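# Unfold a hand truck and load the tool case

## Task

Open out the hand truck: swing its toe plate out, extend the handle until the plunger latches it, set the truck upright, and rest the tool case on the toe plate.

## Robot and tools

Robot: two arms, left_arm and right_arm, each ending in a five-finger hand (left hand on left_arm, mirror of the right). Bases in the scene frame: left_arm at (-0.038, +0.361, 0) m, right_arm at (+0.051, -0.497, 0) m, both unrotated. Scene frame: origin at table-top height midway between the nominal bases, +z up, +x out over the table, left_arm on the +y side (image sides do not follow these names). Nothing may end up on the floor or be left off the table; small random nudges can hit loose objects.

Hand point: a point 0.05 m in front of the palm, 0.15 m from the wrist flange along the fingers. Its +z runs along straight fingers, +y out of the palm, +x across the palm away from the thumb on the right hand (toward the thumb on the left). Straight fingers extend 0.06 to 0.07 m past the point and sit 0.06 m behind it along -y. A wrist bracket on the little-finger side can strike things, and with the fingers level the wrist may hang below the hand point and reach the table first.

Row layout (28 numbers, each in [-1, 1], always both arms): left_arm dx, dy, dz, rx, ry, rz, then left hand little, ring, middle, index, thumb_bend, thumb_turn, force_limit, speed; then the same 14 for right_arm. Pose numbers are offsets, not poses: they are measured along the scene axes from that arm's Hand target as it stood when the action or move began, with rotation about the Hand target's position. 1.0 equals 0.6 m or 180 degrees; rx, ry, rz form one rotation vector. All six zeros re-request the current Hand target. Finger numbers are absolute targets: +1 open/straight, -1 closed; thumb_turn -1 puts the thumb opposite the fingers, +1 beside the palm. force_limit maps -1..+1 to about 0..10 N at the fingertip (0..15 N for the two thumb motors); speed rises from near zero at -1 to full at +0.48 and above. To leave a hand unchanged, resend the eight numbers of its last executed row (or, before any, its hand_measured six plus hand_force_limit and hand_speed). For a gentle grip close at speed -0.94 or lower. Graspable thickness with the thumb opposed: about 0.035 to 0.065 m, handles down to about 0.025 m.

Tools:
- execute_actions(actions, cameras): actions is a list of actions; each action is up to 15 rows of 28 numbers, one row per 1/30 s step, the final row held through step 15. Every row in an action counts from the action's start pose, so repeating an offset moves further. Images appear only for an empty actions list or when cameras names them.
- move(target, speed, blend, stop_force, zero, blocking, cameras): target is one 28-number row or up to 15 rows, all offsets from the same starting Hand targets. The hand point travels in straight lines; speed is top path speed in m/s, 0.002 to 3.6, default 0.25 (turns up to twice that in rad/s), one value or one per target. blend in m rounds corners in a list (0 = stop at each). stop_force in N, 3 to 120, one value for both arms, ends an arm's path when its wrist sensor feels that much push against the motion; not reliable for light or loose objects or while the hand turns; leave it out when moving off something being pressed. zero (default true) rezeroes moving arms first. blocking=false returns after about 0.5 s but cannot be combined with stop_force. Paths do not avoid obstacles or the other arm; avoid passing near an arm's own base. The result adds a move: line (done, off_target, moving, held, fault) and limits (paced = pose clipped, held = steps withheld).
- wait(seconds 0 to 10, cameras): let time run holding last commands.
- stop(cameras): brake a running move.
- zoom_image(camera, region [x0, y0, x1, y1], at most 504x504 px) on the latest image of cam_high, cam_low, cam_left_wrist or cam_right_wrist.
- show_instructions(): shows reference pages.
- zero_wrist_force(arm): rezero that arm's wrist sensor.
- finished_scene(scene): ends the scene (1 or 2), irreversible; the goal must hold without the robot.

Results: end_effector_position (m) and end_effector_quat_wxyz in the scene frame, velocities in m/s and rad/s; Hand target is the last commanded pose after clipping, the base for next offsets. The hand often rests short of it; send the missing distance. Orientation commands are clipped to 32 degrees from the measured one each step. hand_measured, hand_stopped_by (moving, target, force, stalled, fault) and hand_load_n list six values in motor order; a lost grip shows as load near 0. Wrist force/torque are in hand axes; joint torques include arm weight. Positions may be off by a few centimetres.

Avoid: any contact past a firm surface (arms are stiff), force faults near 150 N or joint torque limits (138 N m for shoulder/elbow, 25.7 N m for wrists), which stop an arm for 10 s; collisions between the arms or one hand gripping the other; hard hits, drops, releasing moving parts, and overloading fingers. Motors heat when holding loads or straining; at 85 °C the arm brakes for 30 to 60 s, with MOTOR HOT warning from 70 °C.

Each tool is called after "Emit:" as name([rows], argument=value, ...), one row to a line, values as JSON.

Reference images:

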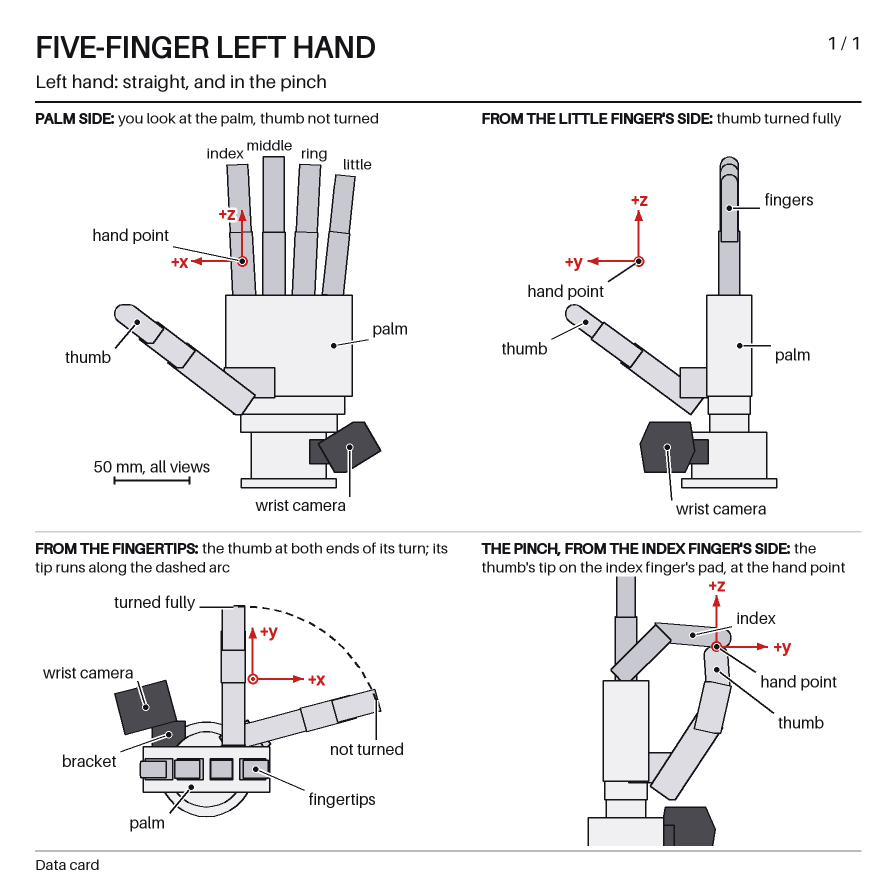

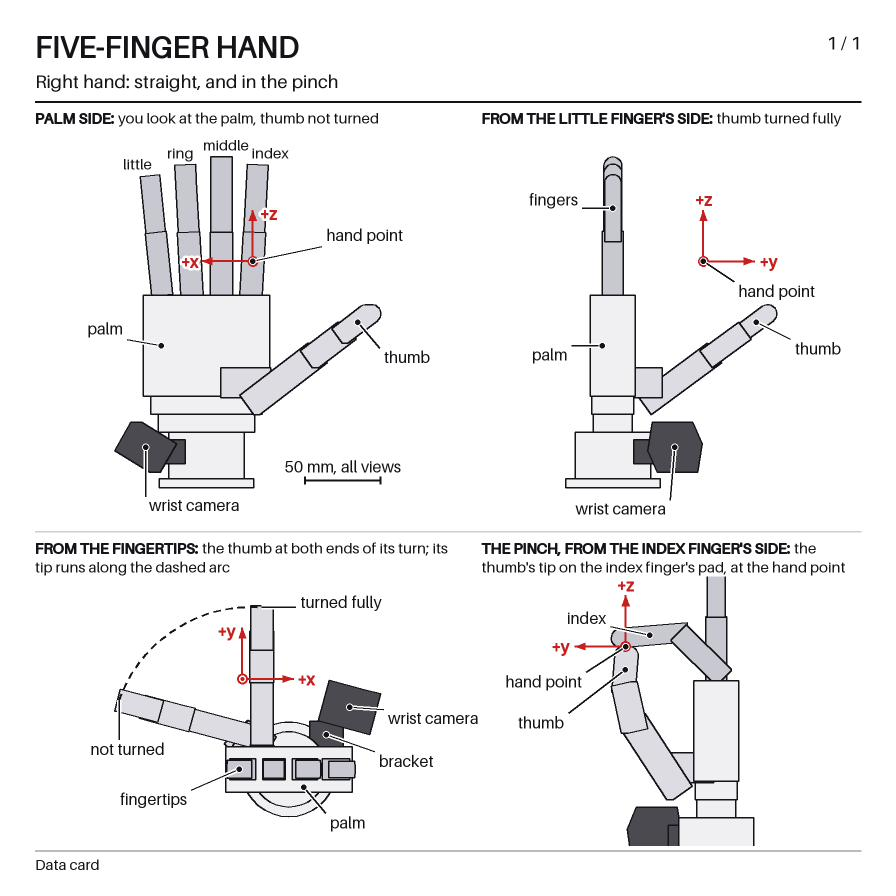

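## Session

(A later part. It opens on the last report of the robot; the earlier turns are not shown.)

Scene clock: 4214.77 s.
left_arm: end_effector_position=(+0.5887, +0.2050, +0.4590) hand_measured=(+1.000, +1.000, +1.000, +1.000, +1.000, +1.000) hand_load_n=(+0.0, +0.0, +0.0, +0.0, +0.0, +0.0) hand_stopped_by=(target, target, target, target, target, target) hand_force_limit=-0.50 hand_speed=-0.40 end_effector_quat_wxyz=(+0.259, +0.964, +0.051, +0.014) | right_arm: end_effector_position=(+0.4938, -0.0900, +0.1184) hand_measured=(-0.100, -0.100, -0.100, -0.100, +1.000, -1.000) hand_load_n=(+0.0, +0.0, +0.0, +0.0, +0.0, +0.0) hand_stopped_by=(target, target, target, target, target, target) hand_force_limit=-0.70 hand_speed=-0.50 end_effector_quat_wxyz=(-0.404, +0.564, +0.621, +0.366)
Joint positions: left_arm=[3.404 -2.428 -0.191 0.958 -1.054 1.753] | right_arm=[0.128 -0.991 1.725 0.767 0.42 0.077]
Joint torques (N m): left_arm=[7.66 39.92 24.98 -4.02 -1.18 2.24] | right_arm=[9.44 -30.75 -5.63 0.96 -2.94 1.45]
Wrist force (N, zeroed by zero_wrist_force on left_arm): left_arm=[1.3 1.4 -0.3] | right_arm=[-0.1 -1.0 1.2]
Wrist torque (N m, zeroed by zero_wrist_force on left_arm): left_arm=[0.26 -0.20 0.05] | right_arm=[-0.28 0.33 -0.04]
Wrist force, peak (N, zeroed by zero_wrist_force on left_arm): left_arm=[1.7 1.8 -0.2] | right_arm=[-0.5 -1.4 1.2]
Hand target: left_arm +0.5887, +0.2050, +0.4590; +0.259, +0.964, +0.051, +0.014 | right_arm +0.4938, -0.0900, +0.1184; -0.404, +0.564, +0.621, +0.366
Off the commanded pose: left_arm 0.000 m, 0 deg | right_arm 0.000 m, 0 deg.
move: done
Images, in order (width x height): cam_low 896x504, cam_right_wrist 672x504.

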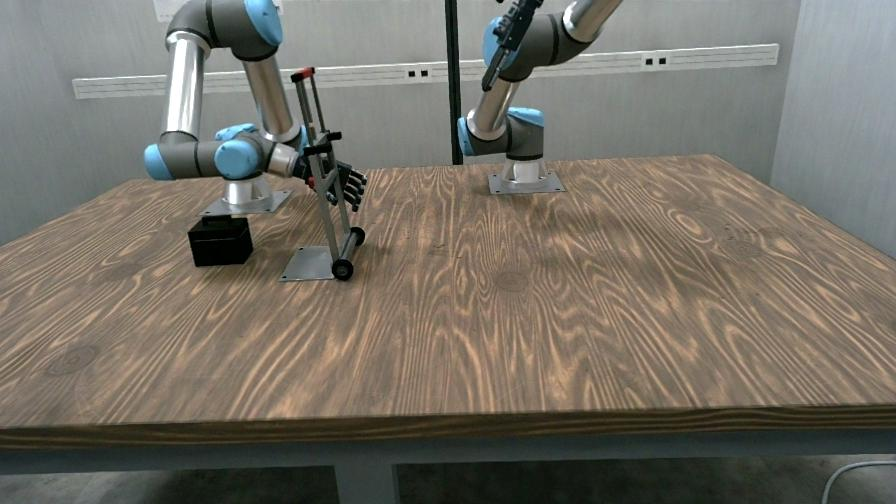

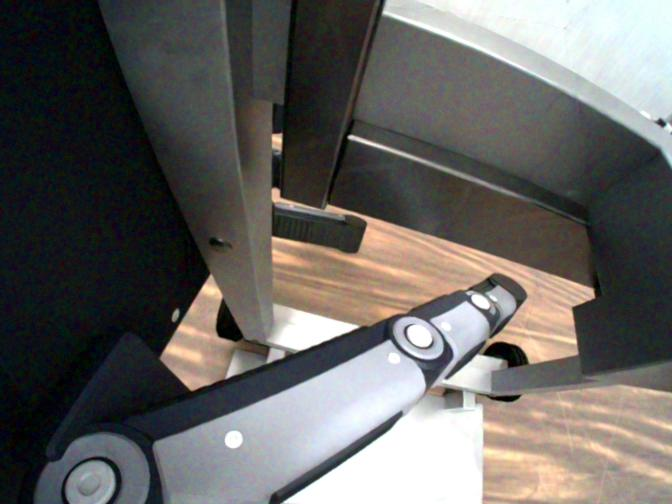

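Emit:
move([
  [0,0,0,0,0,0,1,1,1,1,1,1,-0.5,-0.4,-0.005,0,0,0,0,0,1,1,1,1,1,-1,-0.7,-0.4],
  [0,0,0,0,0,0,1,1,1,1,1,1,-0.5,-0.4,-0.17,0,0,0,0,0,1,1,1,1,1,-1,-0.7,-0.4],
], speed=0.06, cameras=["cam_low","cam_right_wrist"])

Emit:
zoom_image(camera="cam_low", region=[220, 50, 420, 300])

Scene clock: 4222.03 s.
left_arm: end_effector_position=(+0.5887, +0.2050, +0.4590) hand_measured=(+1.000, +1.000, +1.000, +1.000, +1.000, +1.000) hand_load_n=(+0.0, +0.0, +0.0, +0.0, +0.0, +0.0) hand_stopped_by=(target, target, target, target, target, target) hand_force_limit=-0.50 hand_speed=-0.40 end_effector_quat_wxyz=(+0.259, +0.964, +0.051, +0.014) | right_arm: end_effector_position=(+0.3920, -0.0900, +0.1184) hand_measured=(+1.000, +1.000, +1.000, +1.000, +1.000, -1.000) hand_load_n=(+0.0, +0.0, +0.0, +0.0, +0.0, +0.5) hand_stopped_by=(target, target, target, target, target, target) hand_force_limit=-0.70 hand_speed=-0.40 end_effector_quat_wxyz=(-0.404, +0.564, +0.621, +0.366) end_effector_velocity=(-0.002, +0.000, +0.000) end_effector_angular_velocity=(-0.001, +0.001, -0.001)
Joint positions: left_arm=[3.404 -2.428 -0.191 0.958 -1.054 1.753] | right_arm=[0.168 -1.175 2.009 0.579 0.425 0.174]
Joint velocities: left_arm=[within noise] | right_arm=[0 -0.004 0.005 -0.003 0.001 0.003]
Joint torques (N m): left_arm=[7.83 40.02 24.91 -3.92 -1.12 2.2] | right_arm=[12.84 -38.83 -15.88 0.24 0.83 1.22]
Wrist force (N, zeroed by zero_wrist_force on left_arm): left_arm=[1.3 1.7 -0.2] | right_arm=[-0.1 -1.7 0.9]
Wrist torque (N m, zeroed by zero_wrist_force on left_arm): left_arm=[0.30 -0.19 0.03] | right_arm=[-0.33 0.34 -0.08]
Wrist force, peak (N, zeroed by zero_wrist_force on left_arm): left_arm=[1.8 1.7 -0.1] | right_arm=[-2.4 5.1 -3.8]
Hand target: left_arm +0.5887, +0.2050, +0.4590; +0.259, +0.964, +0.051, +0.014 | right_arm +0.3918, -0.0900, +0.1184; -0.404, +0.564, +0.621, +0.366
Off the commanded pose: left_arm 0.000 m, 0 deg | right_arm 0.000 m, 0 deg.
move: done
Images, in order (width x height): cam_low 896x504, cam_right_wrist 672x504.

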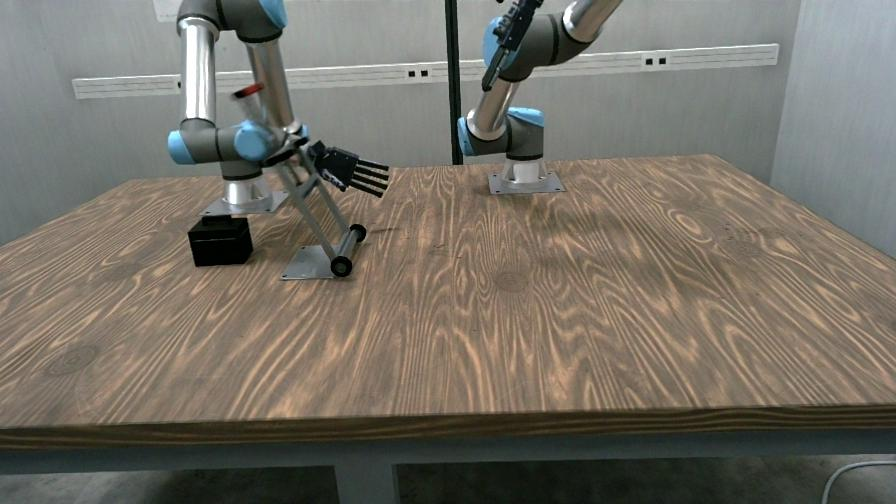

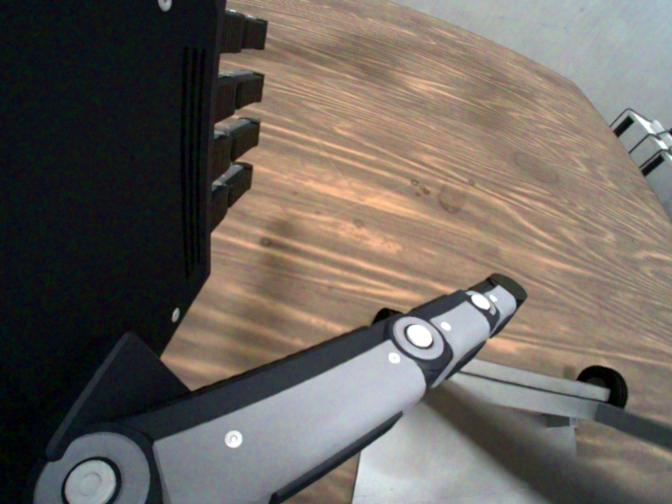

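Scaled by 2.016.

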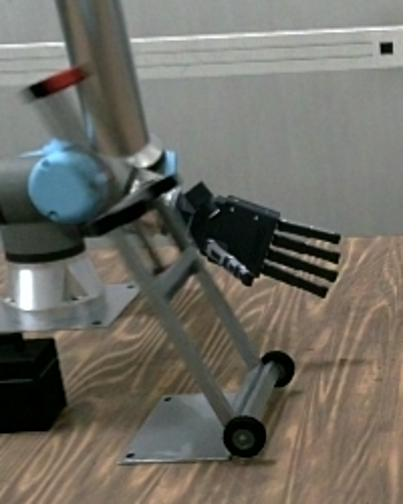

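Emit:
wait(seconds=0.5, cameras=["all"])

Scene clock: 4224.93 s.
left_arm: end_effector_position=(+0.5887, +0.2050, +0.4590) hand_measured=(+1.000, +1.000, +1.000, +1.000, +1.000, +1.000) hand_load_n=(+0.0, +0.0, +0.0, -0.5, +0.0, +0.0) hand_stopped_by=(target, target, target, target, target, target) hand_force_limit=-0.50 hand_speed=-0.40 end_effector_quat_wxyz=(+0.259, +0.964, +0.051, +0.014) | right_arm: end_effector_position=(+0.3918, -0.0900, +0.1184) hand_measured=(+1.000, +1.000, +1.000, +1.000, +1.000, -1.000) hand_load_n=(+0.0, +0.0, +0.0, +0.0, +0.0, +0.0) hand_stopped_by=(target, target, target, target, target, target) hand_force_limit=-0.70 hand_speed=-0.40 end_effector_quat_wxyz=(-0.404, +0.564, +0.621, +0.366)
Joint positions: left_arm=[3.404 -2.428 -0.191 0.958 -1.054 1.753] | right_arm=[0.168 -1.175 2.009 0.579 0.425 0.174]
Joint torques (N m): left_arm=[8 39.55 24.55 -3.84 -1.12 2.18] | right_arm=[-3.99 -37.41 -4.25 0.77 -3.96 1.39]
Wrist force (N, zeroed by zero_wrist_force on left_arm): left_arm=[1.4 1.4 -0.1] | right_arm=[-0.3 -1.2 0.8]
Wrist torque (N m, zeroed by zero_wrist_force on left_arm): left_arm=[0.26 -0.20 0.05] | right_arm=[-0.29 0.36 -0.07]
Wrist force, peak (N, zeroed by zero_wrist_force on left_arm): left_arm=[1.5 1.9 0.0] | right_arm=[-0.4 -1.5 1.2]
Hand target: left_arm +0.5887, +0.2050, +0.4590; +0.259, +0.964, +0.051, +0.014 | right_arm +0.3918, -0.0900, +0.1184; -0.404, +0.564, +0.621, +0.366
Off the commanded pose: left_arm 0.000 m, 0 deg | right_arm 0.000 m, 0 deg.
wait: 0.50 s; at rest from the start

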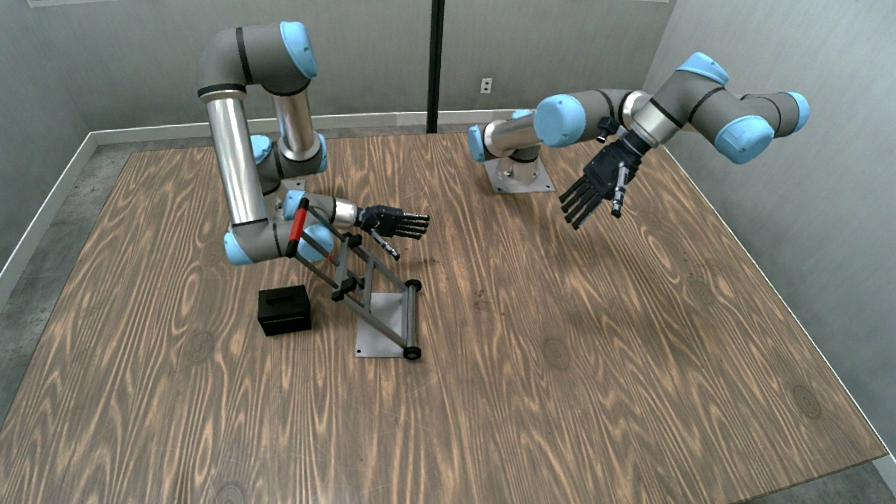

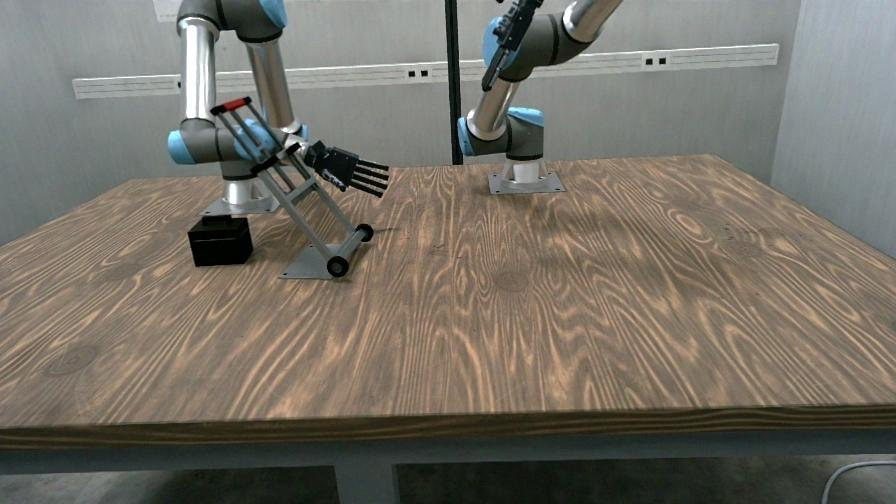

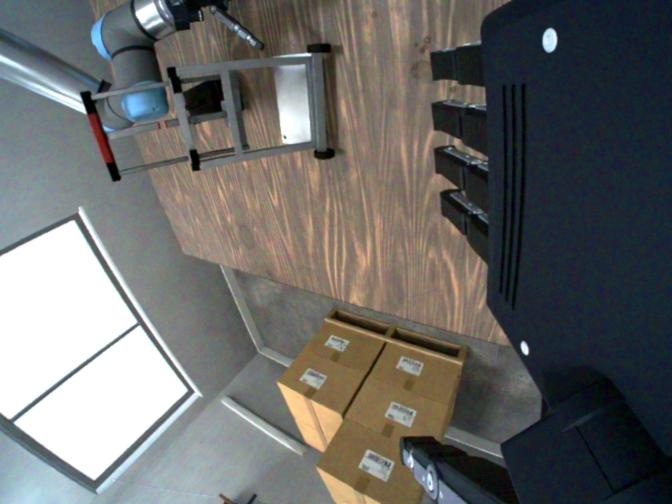

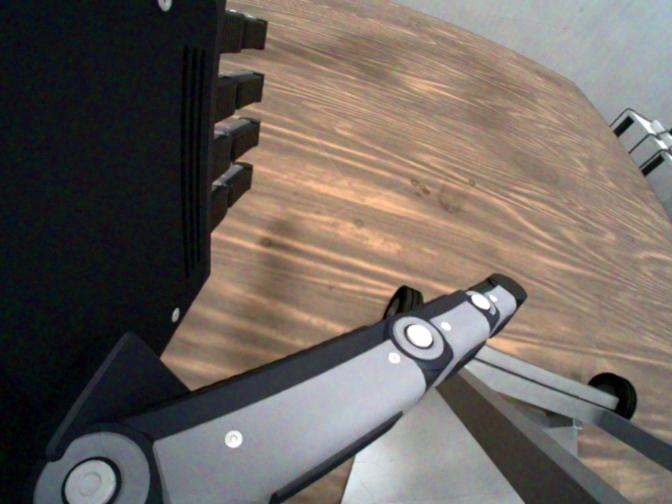

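Emit:
zoom_image(camera="cam_low", region=[150, 80, 420, 300])

Emit:
zoom_image(camera="cam_high", region=[200, 150, 480, 380])

Scaled by 1.867.

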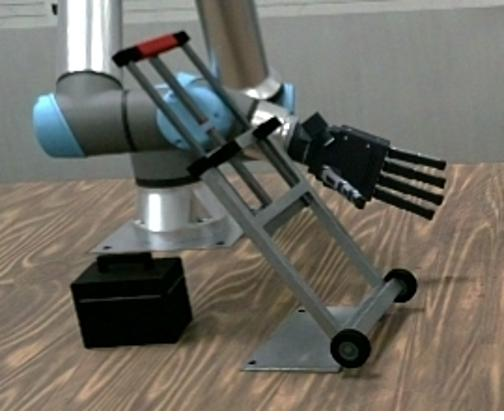

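Scaled by 1.800.

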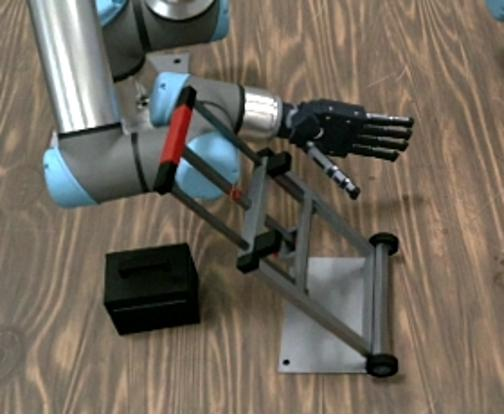

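Emit:
move(target=[0,0,0,0,0,0,1,1,1,1,1,1,-0.5,-0.4,0,0.05,0,0,0,0,1,1,1,1,1,-1,-0.7,-0.4], speed=0.04, cameras=["cam_low","cam_high"])

Emit:
zoom_image(camera="cam_low", region=[150, 80, 420, 300])

Scene clock: 4264.27 s.
left_arm: end_effector_position=(+0.5887, +0.2050, +0.4590) hand_measured=(+1.000, +1.000, +1.000, +1.000, +1.000, +1.000) hand_load_n=(+0.0, +0.0, +0.0, +0.0, +0.0, +0.0) hand_stopped_by=(target, target, target, target, target, target) hand_force_limit=-0.50 hand_speed=-0.40 end_effector_quat_wxyz=(+0.259, +0.964, +0.051, +0.014) | right_arm: end_effector_position=(+0.3918, -0.0600, +0.1184) hand_measured=(+1.000, +1.000, +1.000, +1.000, +1.000, -1.000) hand_load_n=(+0.0, +0.0, +0.0, +0.0, +0.0, +0.0) hand_stopped_by=(target, target, target, target, target, target) hand_force_limit=-0.70 hand_speed=-0.40 end_effector_quat_wxyz=(-0.404, +0.564, +0.621, +0.366)
Joint positions: left_arm=[3.404 -2.428 -0.191 0.958 -1.054 1.753] | right_arm=[0.255 -1.183 1.958 0.457 0.446 0.373]
Joint torques (N m): left_arm=[7.3 39.93 24.53 -3.98 -0.94 2.19] | right_arm=[11.99 -38.45 -21.77 0.48 1.1 1.37]
Wrist force (N, zeroed by zero_wrist_force on left_arm): left_arm=[1.3 1.4 0.0] | right_arm=[-0.4 -1.1 0.9]
Wrist torque (N m, zeroed by zero_wrist_force on left_arm): left_arm=[0.26 -0.19 0.04] | right_arm=[-0.29 0.36 -0.08]
Wrist force, peak (N, zeroed by zero_wrist_force on left_arm): left_arm=[1.7 1.7 -0.2] | right_arm=[-0.5 -1.4 1.2]
Hand target: left_arm +0.5887, +0.2050, +0.4590; +0.259, +0.964, +0.051, +0.014 | right_arm +0.3918, -0.0600, +0.1184; -0.404, +0.564, +0.621, +0.366
Off the commanded pose: left_arm 0.000 m, 0 deg | right_arm 0.000 m, 0 deg.
move: done
Images, in order (width x height): cam_high 896x504, cam_low 896x504.

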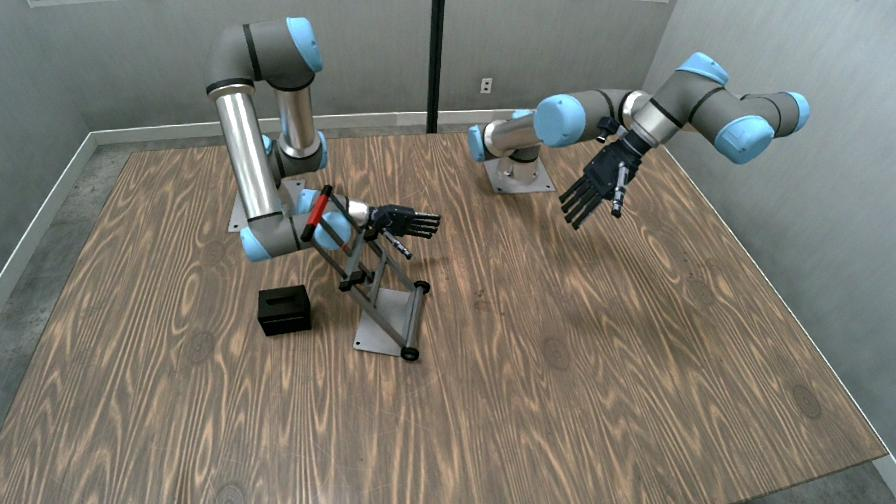

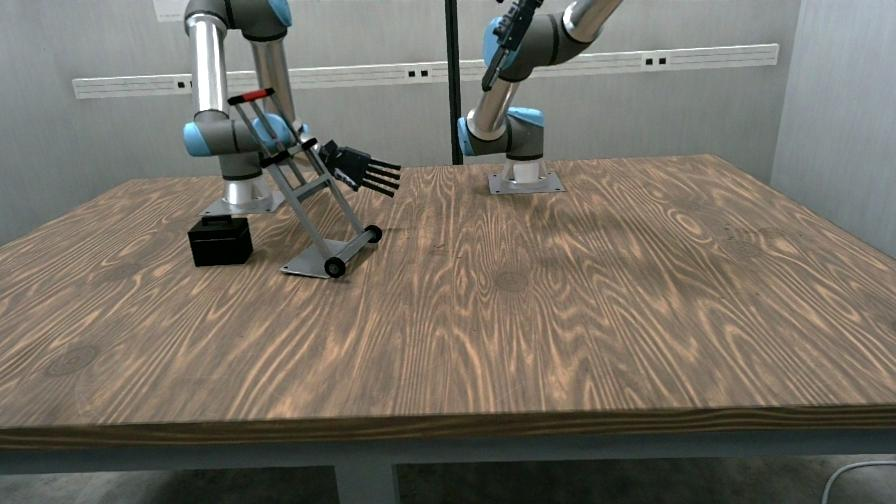

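Scaled by 1.867.

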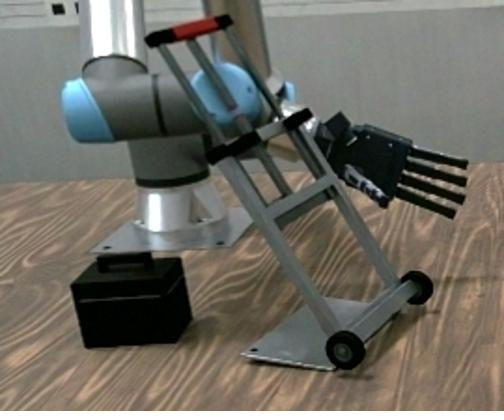

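Emit:
move(target=[0,0,0,0,0,0,1,1,1,1,1,1,-0.5,-0.4,0.04,0.05,0,0,0,0,1,1,1,1,1,-1,-0.7,-0.4], speed=0.04, cameras=["cam_low","cam_high","cam_right_wrist"])

Emit:
zoom_image(camera="cam_high", region=[240, 150, 480, 380])

Scene clock: 4276.97 s.
left_arm: end_effector_position=(+0.5887, +0.2050, +0.4590) hand_measured=(+1.000, +1.000, +1.000, +1.000, +1.000, +1.000) hand_load_n=(+0.0, +0.0, +0.0, +0.0, +0.0, +0.5) hand_stopped_by=(target, target, target, target, target, target) hand_force_limit=-0.50 hand_speed=-0.40 end_effector_quat_wxyz=(+0.259, +0.964, +0.051, +0.014) | right_arm: end_effector_position=(+0.4158, -0.0301, +0.1184) hand_measured=(+1.000, +1.000, +1.000, +1.000, +1.000, -1.000) hand_load_n=(+0.0, +0.0, +0.0, +0.0, +0.0, +0.0) hand_stopped_by=(target, target, target, target, target, target) hand_force_limit=-0.70 hand_speed=-0.40 end_effector_quat_wxyz=(-0.404, +0.564, +0.621, +0.366)
Joint positions: left_arm=[3.404 -2.428 -0.191 0.958 -1.054 1.753] | right_arm=[0.315 -1.136 1.848 0.408 0.469 0.499]
Joint torques (N m): left_arm=[7.72 40.13 24.61 -3.91 -0.95 2.01] | right_arm=[10.39 -25.98 -23.6 0.14 1.06 1.43]
Wrist force (N, zeroed by zero_wrist_force on left_arm): left_arm=[1.5 1.6 -0.2] | right_arm=[-0.6 -1.1 1.1]
Wrist torque (N m, zeroed by zero_wrist_force on left_arm): left_arm=[0.29 -0.22 0.05] | right_arm=[-0.30 0.40 -0.09]
Wrist force, peak (N, zeroed by zero_wrist_force on left_arm): left_arm=[1.5 2.0 0.1] | right_arm=[-0.4 -1.2 1.4]
Hand target: left_arm +0.5887, +0.2050, +0.4590; +0.259, +0.964, +0.051, +0.014 | right_arm +0.4158, -0.0300, +0.1184; -0.404, +0.564, +0.621, +0.366
Off the commanded pose: left_arm 0.000 m, 0 deg | right_arm 0.000 m, 0 deg.
move: done
Images, in order (width x height): cam_high 896x504, cam_low 896x504, cam_right_wrist 672x504.

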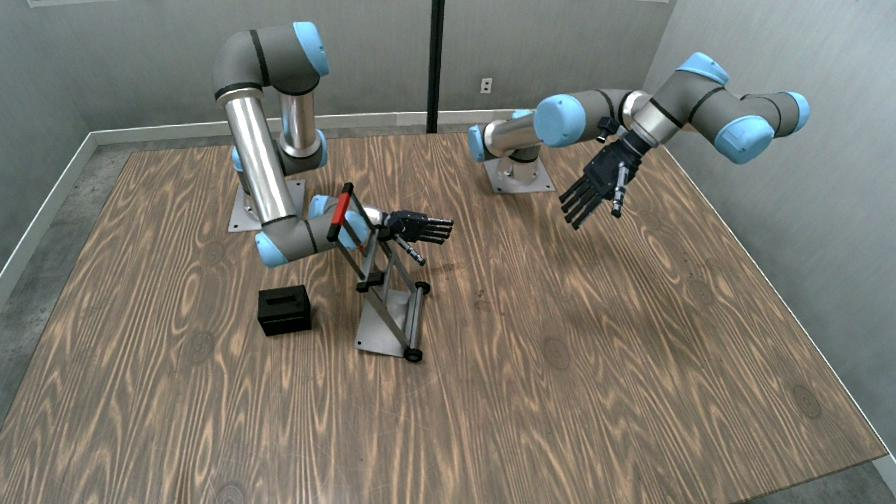

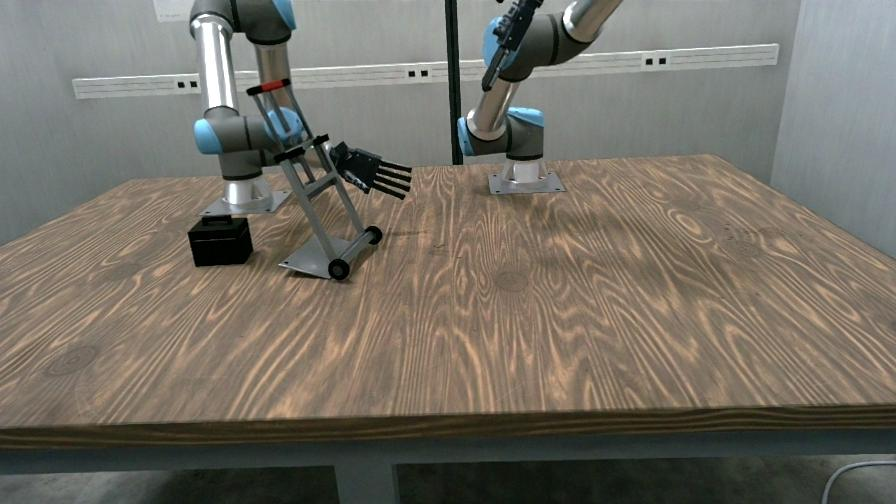

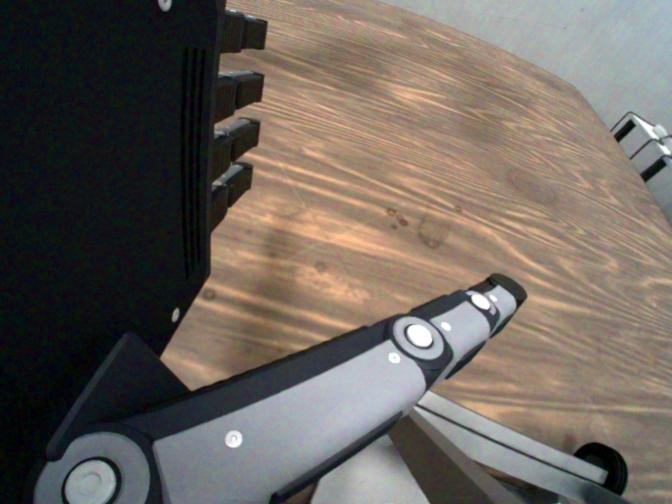

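Scaled by 2.100.

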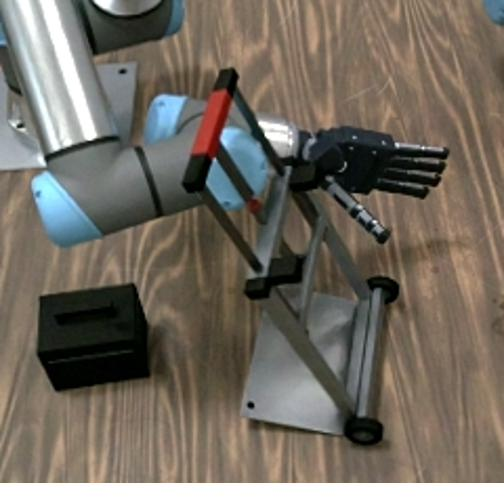

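Emit:
zoom_image(camera="cam_low", region=[240, 180, 400, 300])

Emit:
zoom_image(camera="cam_low", region=[170, 60, 430, 300])

Scaled by 3.150.

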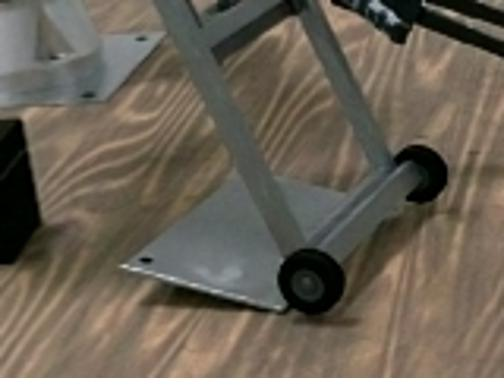

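Scaled by 1.938.

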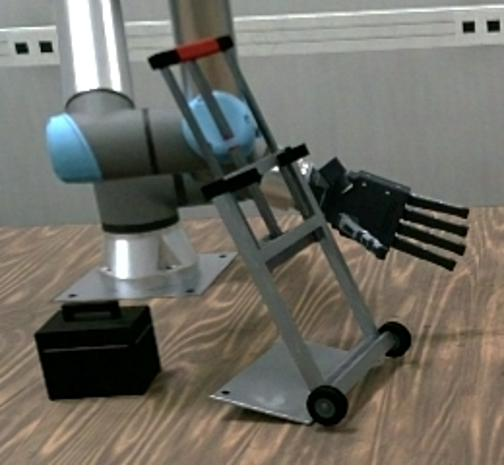

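Emit:
move([
  [-0.03,0.08,0.05,0,-0.25,-0.433,1,1,1,1,1,1,-0.5,-0.4,0,0,0,0,0,0,1,1,1,1,1,-1,-0.7,-0.4],
], speed=0.5)

Emit:
move([
  [0,0,0,0,-0.25,-0.433,1,1,1,1,1,1,-0.5,-0.4,0,0,0,0,0,0,1,1,1,1,1,-1,-0.7,-0.4],
], speed=0.5)

Emit:
move([
  [0,-0.15,0,-0.333,0,0,1,1,1,1,1,1,-0.5,-0.4,0,0,0,0,0,0,1,1,1,1,1,-1,-0.7,-0.4],
], speed=0.4, cameras=["all"])

Scene clock: 4327.13 s.
left_arm: end_effector_position=(+0.5689, +0.2529, +0.4879) hand_measured=(+1.000, +1.000, +1.000, +1.000, +1.000, +1.000) hand_load_n=(+0.0, +0.0, +0.0, +0.0, +0.0, +0.0) hand_stopped_by=(target, target, target, target, target, target) hand_force_limit=-0.50 hand_speed=-0.40 end_effector_quat_wxyz=(+0.234, +0.728, -0.526, +0.372) | right_arm: end_effector_position=(+0.4158, -0.0300, +0.1184) hand_measured=(+1.000, +1.000, +1.000, +1.000, +1.000, -1.000) hand_load_n=(+0.0, +0.0, +0.0, +0.0, +0.0, +0.0) hand_stopped_by=(target, target, target, target, target, target) hand_force_limit=-0.70 hand_speed=-0.40 end_effector_quat_wxyz=(-0.404, +0.564, +0.621, +0.366)
Joint positions: left_arm=[3.559 -2.537 -0.035 0.955 -0.662 3.263] | right_arm=[0.315 -1.136 1.847 0.407 0.469 0.5]
Joint torques (N m): left_arm=[9.73 39.7 25 -4.5 3.55 2.35] | right_arm=[9.71 -31.91 -21.56 0.29 1.04 1.31]
Wrist force (N, zeroed by zero_wrist_force on left_arm): left_arm=[1.9 2.6 -0.4] | right_arm=[-0.2 -1.3 0.9]
Wrist torque (N m, zeroed by zero_wrist_force on left_arm): left_arm=[0.44 -0.28 0.03] | right_arm=[-0.32 0.35 -0.07]
Wrist force, peak (N, zeroed by zero_wrist_force on left_arm): left_arm=[2.0 2.7 -0.2] | right_arm=[-0.4 -1.4 1.3]
Hand target: left_arm +0.5707, +0.2530, +0.4890; +0.209, +0.708, -0.646, +0.192 | right_arm +0.4158, -0.0300, +0.1184; -0.404, +0.564, +0.621, +0.366
Off the commanded pose: left_arm 0.002 m, 25 deg | right_arm 0.000 m, 0 deg.
elbow stopped short (left arm): the move would have taken joint 3 (elbow) straighter than the controller allows.
move: off_target (left_arm)

Scene clock: 4331.00 s.
left_arm: end_effector_position=(+0.5690, +0.2532, +0.4878) hand_measured=(+1.000, +1.000, +1.000, +1.000, +1.000, +1.000) hand_load_n=(+0.0, +0.0, +0.0, +0.0, +0.0, +0.0) hand_stopped_by=(target, target, target, target, target, target) hand_force_limit=-0.50 hand_speed=-0.40 end_effector_quat_wxyz=(+0.138, -0.024, +0.859, -0.492) | right_arm: end_effector_position=(+0.4158, -0.0300, +0.1184) hand_measured=(+1.000, +1.000, +1.000, +1.000, +1.000, -1.000) hand_load_n=(+0.0, +0.0, +0.0, +0.0, +0.0, +0.0) hand_stopped_by=(target, target, target, target, target, target) hand_force_limit=-0.70 hand_speed=-0.40 end_effector_quat_wxyz=(-0.404, +0.564, +0.621, +0.366)
Joint positions: left_arm=[3.512 -2.482 -0.035 0.819 -0.502 5.102] | right_arm=[0.315 -1.136 1.847 0.407 0.469 0.5]
Joint torques (N m): left_arm=[-9.32 58.21 21.8 -0.8 -1.33 -2.48] | right_arm=[10.78 -38.32 -18.24 0.36 1.05 1.39]
Wrist force (N, zeroed by zero_wrist_force on left_arm): left_arm=[0.5 3.1 0.0] | right_arm=[-0.5 -1.3 1.1]
Wrist torque (N m, zeroed by zero_wrist_force on left_arm): left_arm=[0.47 -0.06 0.19] | right_arm=[-0.33 0.38 -0.08]
Wrist force, peak (N, zeroed by zero_wrist_force on left_arm): left_arm=[1.5 3.5 -0.5] | right_arm=[-0.5 -1.4 1.3]
Hand target: left_arm +0.5707, +0.2530, +0.4890; -0.019, -0.036, +0.958, -0.285 | right_arm +0.4158, -0.0300, +0.1184; -0.404, +0.564, +0.621, +0.366
Off the commanded pose: left_arm 0.002 m, 36 deg; orientation clipped | right_arm 0.000 m, 0 deg.
elbow stopped short (left arm): the move would have taken joint 3 (elbow) straighter than the controller allows.
move: off_target (left_arm); limits=paced

Scene clock: 4333.10 s.
left_arm: end_effector_position=(+0.5707, +0.1630, +0.4889) hand_measured=(+1.000, +1.000, +1.000, +1.000, +1.000, +1.000) hand_load_n=(+0.0, +0.0, +0.0, +0.0, +0.0, +0.0) hand_stopped_by=(target, target, target, target, target, target) hand_force_limit=-0.50 hand_speed=-0.40 end_effector_quat_wxyz=(-0.037, -0.024, +0.697, -0.716) | right_arm: end_effector_position=(+0.4158, -0.0300, +0.1184) hand_measured=(+1.000, +1.000, +1.000, +1.000, +1.000, -1.000) hand_load_n=(+0.0, +0.0, +0.0, +0.0, +0.0, +0.0) hand_stopped_by=(target, target, target, target, target, target) hand_force_limit=-0.70 hand_speed=-0.40 end_effector_quat_wxyz=(-0.404, +0.564, +0.621, +0.366)
Joint positions: left_arm=[3.429 -2.178 -1.146 0.093 -0.307 6.282] | right_arm=[0.315 -1.136 1.847 0.407 0.469 0.5]
Joint torques (N m): left_arm=[0.05 53.95 7.59 -2.46 -2.76 2.91] | right_arm=[10.1 -38.41 -16.42 0.31 1.01 1.33]
Wrist force (N, zeroed by zero_wrist_force on left_arm): left_arm=[0.8 3.5 -0.6] | right_arm=[-0.7 -1.2 1.2]
Wrist torque (N m, zeroed by zero_wrist_force on left_arm): left_arm=[0.56 -0.02 0.01] | right_arm=[-0.31 0.40 -0.09]
Wrist force, peak (N, zeroed by zero_wrist_force on left_arm): left_arm=[1.0 3.9 -0.4] | right_arm=[-0.7 -1.2 1.3]
Hand target: left_arm +0.5707, +0.1630, +0.4890; -0.034, -0.022, +0.687, -0.725 | right_arm +0.4158, -0.0300, +0.1184; -0.404, +0.564, +0.621, +0.366
Off the commanded pose: left_arm 0.000 m, 2 deg | right_arm 0.000 m, 0 deg.
joint sent to its limit (left arm) — joint 6 (wrist 3), upper limit. The joint targets still meet the commanded pose.
move: done

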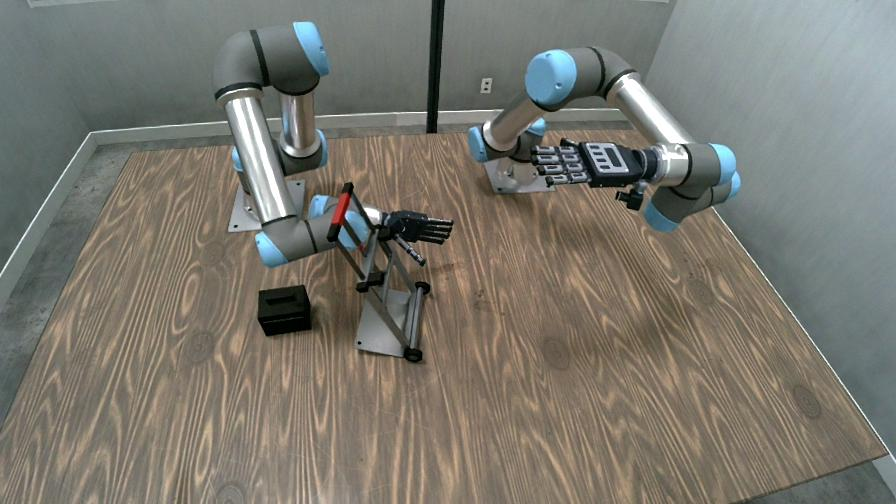

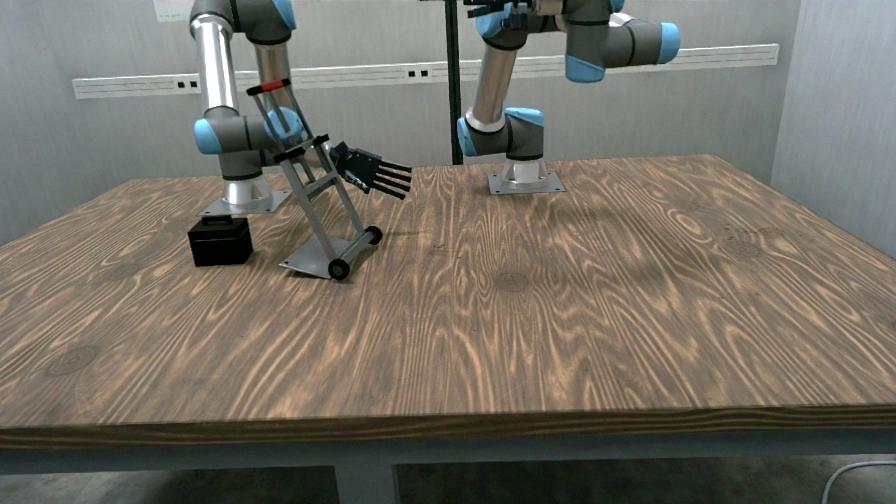

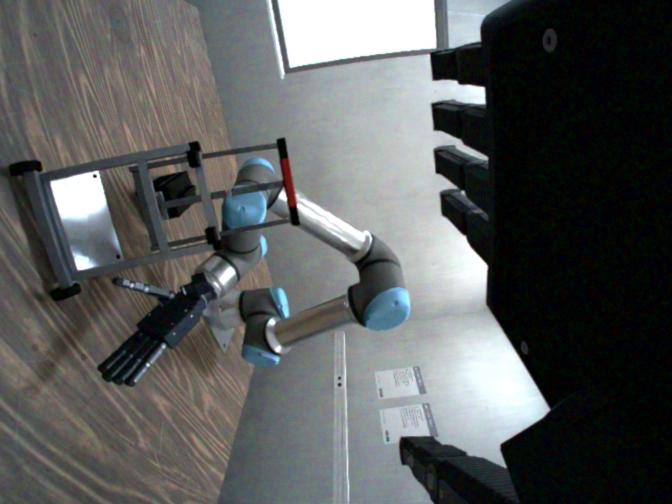

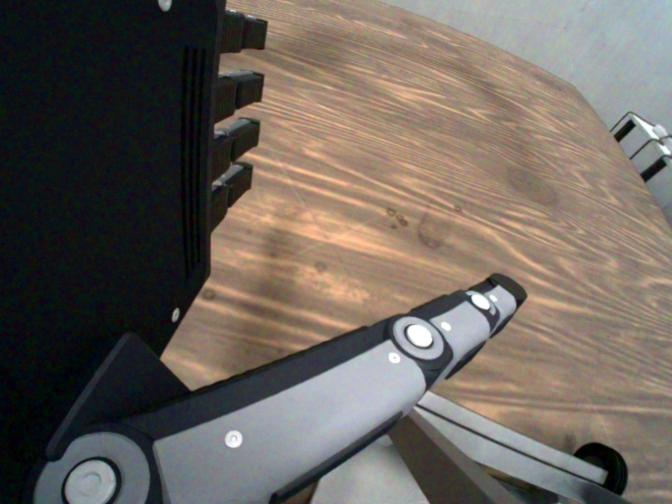

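Emit:
move(target=[-0.05,-0.15,0.03,0,0,0,1,1,1,1,1,1,-0.5,-0.4,0.02,0.05,0,0,0,0,1,1,1,1,1,-1,-0.7,-0.4], speed=0.1, cameras=["all"])

Emit:
zoom_image(camera="cam_low", region=[170, 60, 430, 300])

Scene clock: 4341.50 s.
left_arm: end_effector_position=(+0.5407, +0.0732, +0.5069) hand_measured=(+1.000, +1.000, +1.000, +1.000, +1.000, +1.000) hand_load_n=(+0.0, +0.0, +0.0, +0.0, +0.0, +0.0) hand_stopped_by=(target, target, target, target, target, target) hand_force_limit=-0.50 hand_speed=-0.40 end_effector_quat_wxyz=(-0.037, -0.024, +0.701, -0.711) | right_arm: end_effector_position=(+0.4278, -0.0001, +0.1184) hand_measured=(+1.000, +1.000, +1.000, +1.000, +1.000, -1.000) hand_load_n=(+0.0, +0.0, +0.0, +0.0, +0.0, +0.5) hand_stopped_by=(target, target, target, target, target, target) hand_force_limit=-0.70 hand_speed=-0.40 end_effector_quat_wxyz=(-0.404, +0.564, +0.621, +0.366)
Joint positions: left_arm=[3.298 -2.091 -1.23 0.094 -0.176 6.282] | right_arm=[0.375 -1.104 1.766 0.356 0.498 0.613]
Joint torques (N m): left_arm=[-10.7 52.93 9.07 -1.94 1.89 2.7] | right_arm=[9.86 -28.48 -24.04 0.13 1.18 1.39]
Wrist force (N, zeroed by zero_wrist_force on left_arm): left_arm=[0.7 3.5 -0.7] | right_arm=[-0.4 -0.9 1.1]
Wrist torque (N m, zeroed by zero_wrist_force on left_arm): left_arm=[0.59 -0.03 0.01] | right_arm=[-0.28 0.37 -0.08]
Wrist force, peak (N, zeroed by zero_wrist_force on left_arm): left_arm=[1.0 3.9 -0.9] | right_arm=[-0.7 -1.4 1.4]
Hand target: left_arm +0.5407, +0.0730, +0.5070; -0.034, -0.022, +0.687, -0.725 | right_arm +0.4278, +0.0000, +0.1184; -0.404, +0.564, +0.621, +0.366
Off the commanded pose: left_arm 0.000 m, 2 deg | right_arm 0.000 m, 0 deg.
joint sent to its limit (left arm) — joint 6 (wrist 3), upper limit. The joint targets still meet the commanded pose.
move: done

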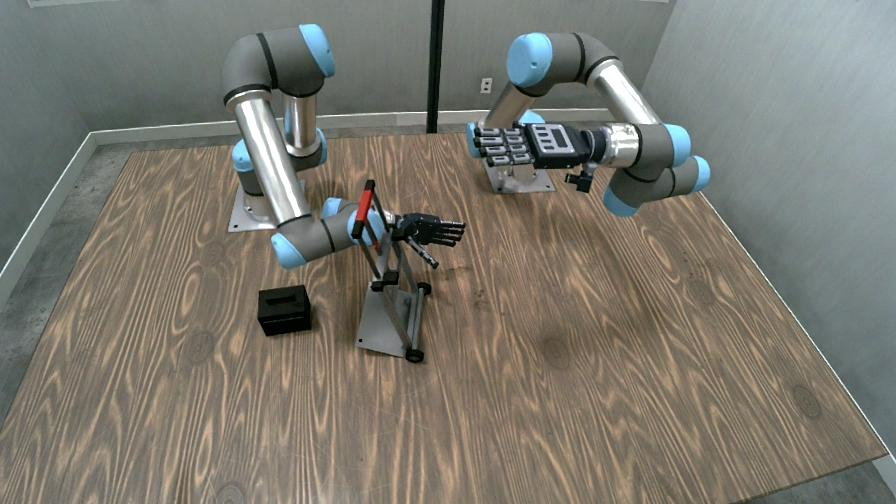

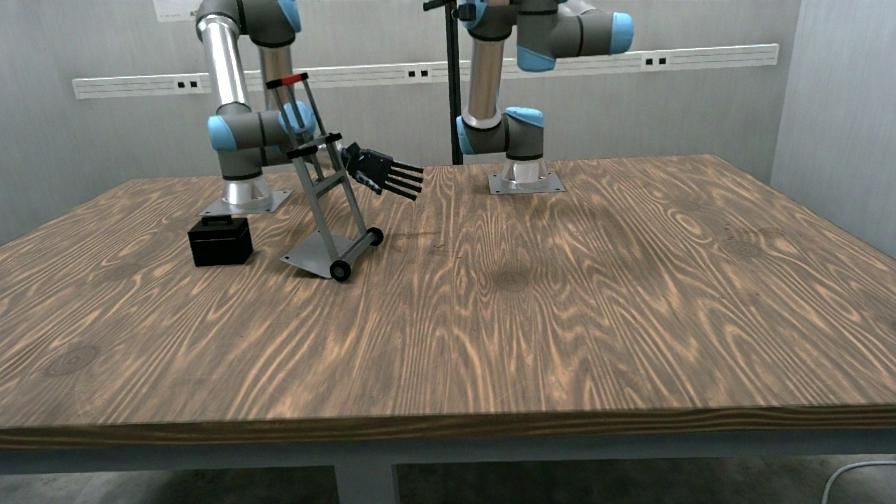

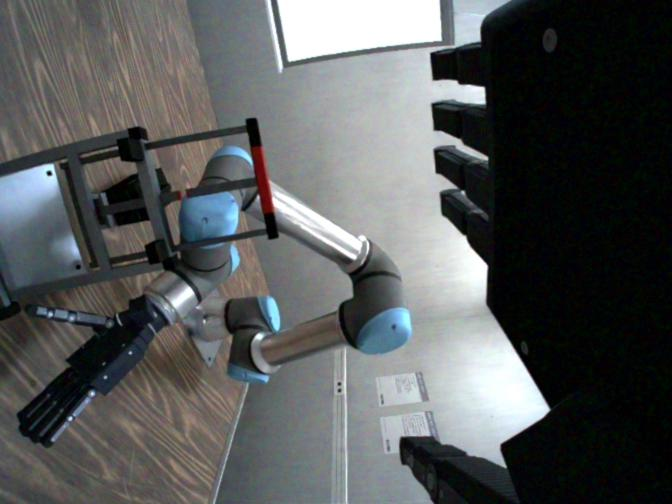

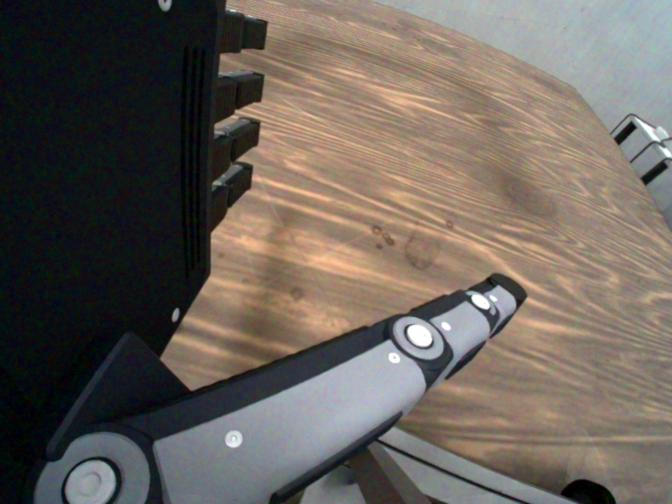

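Scaled by 1.938.

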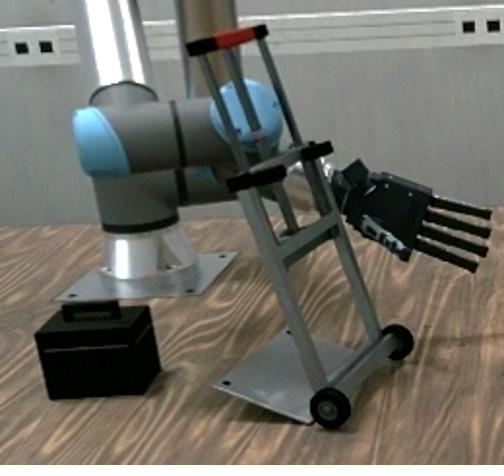

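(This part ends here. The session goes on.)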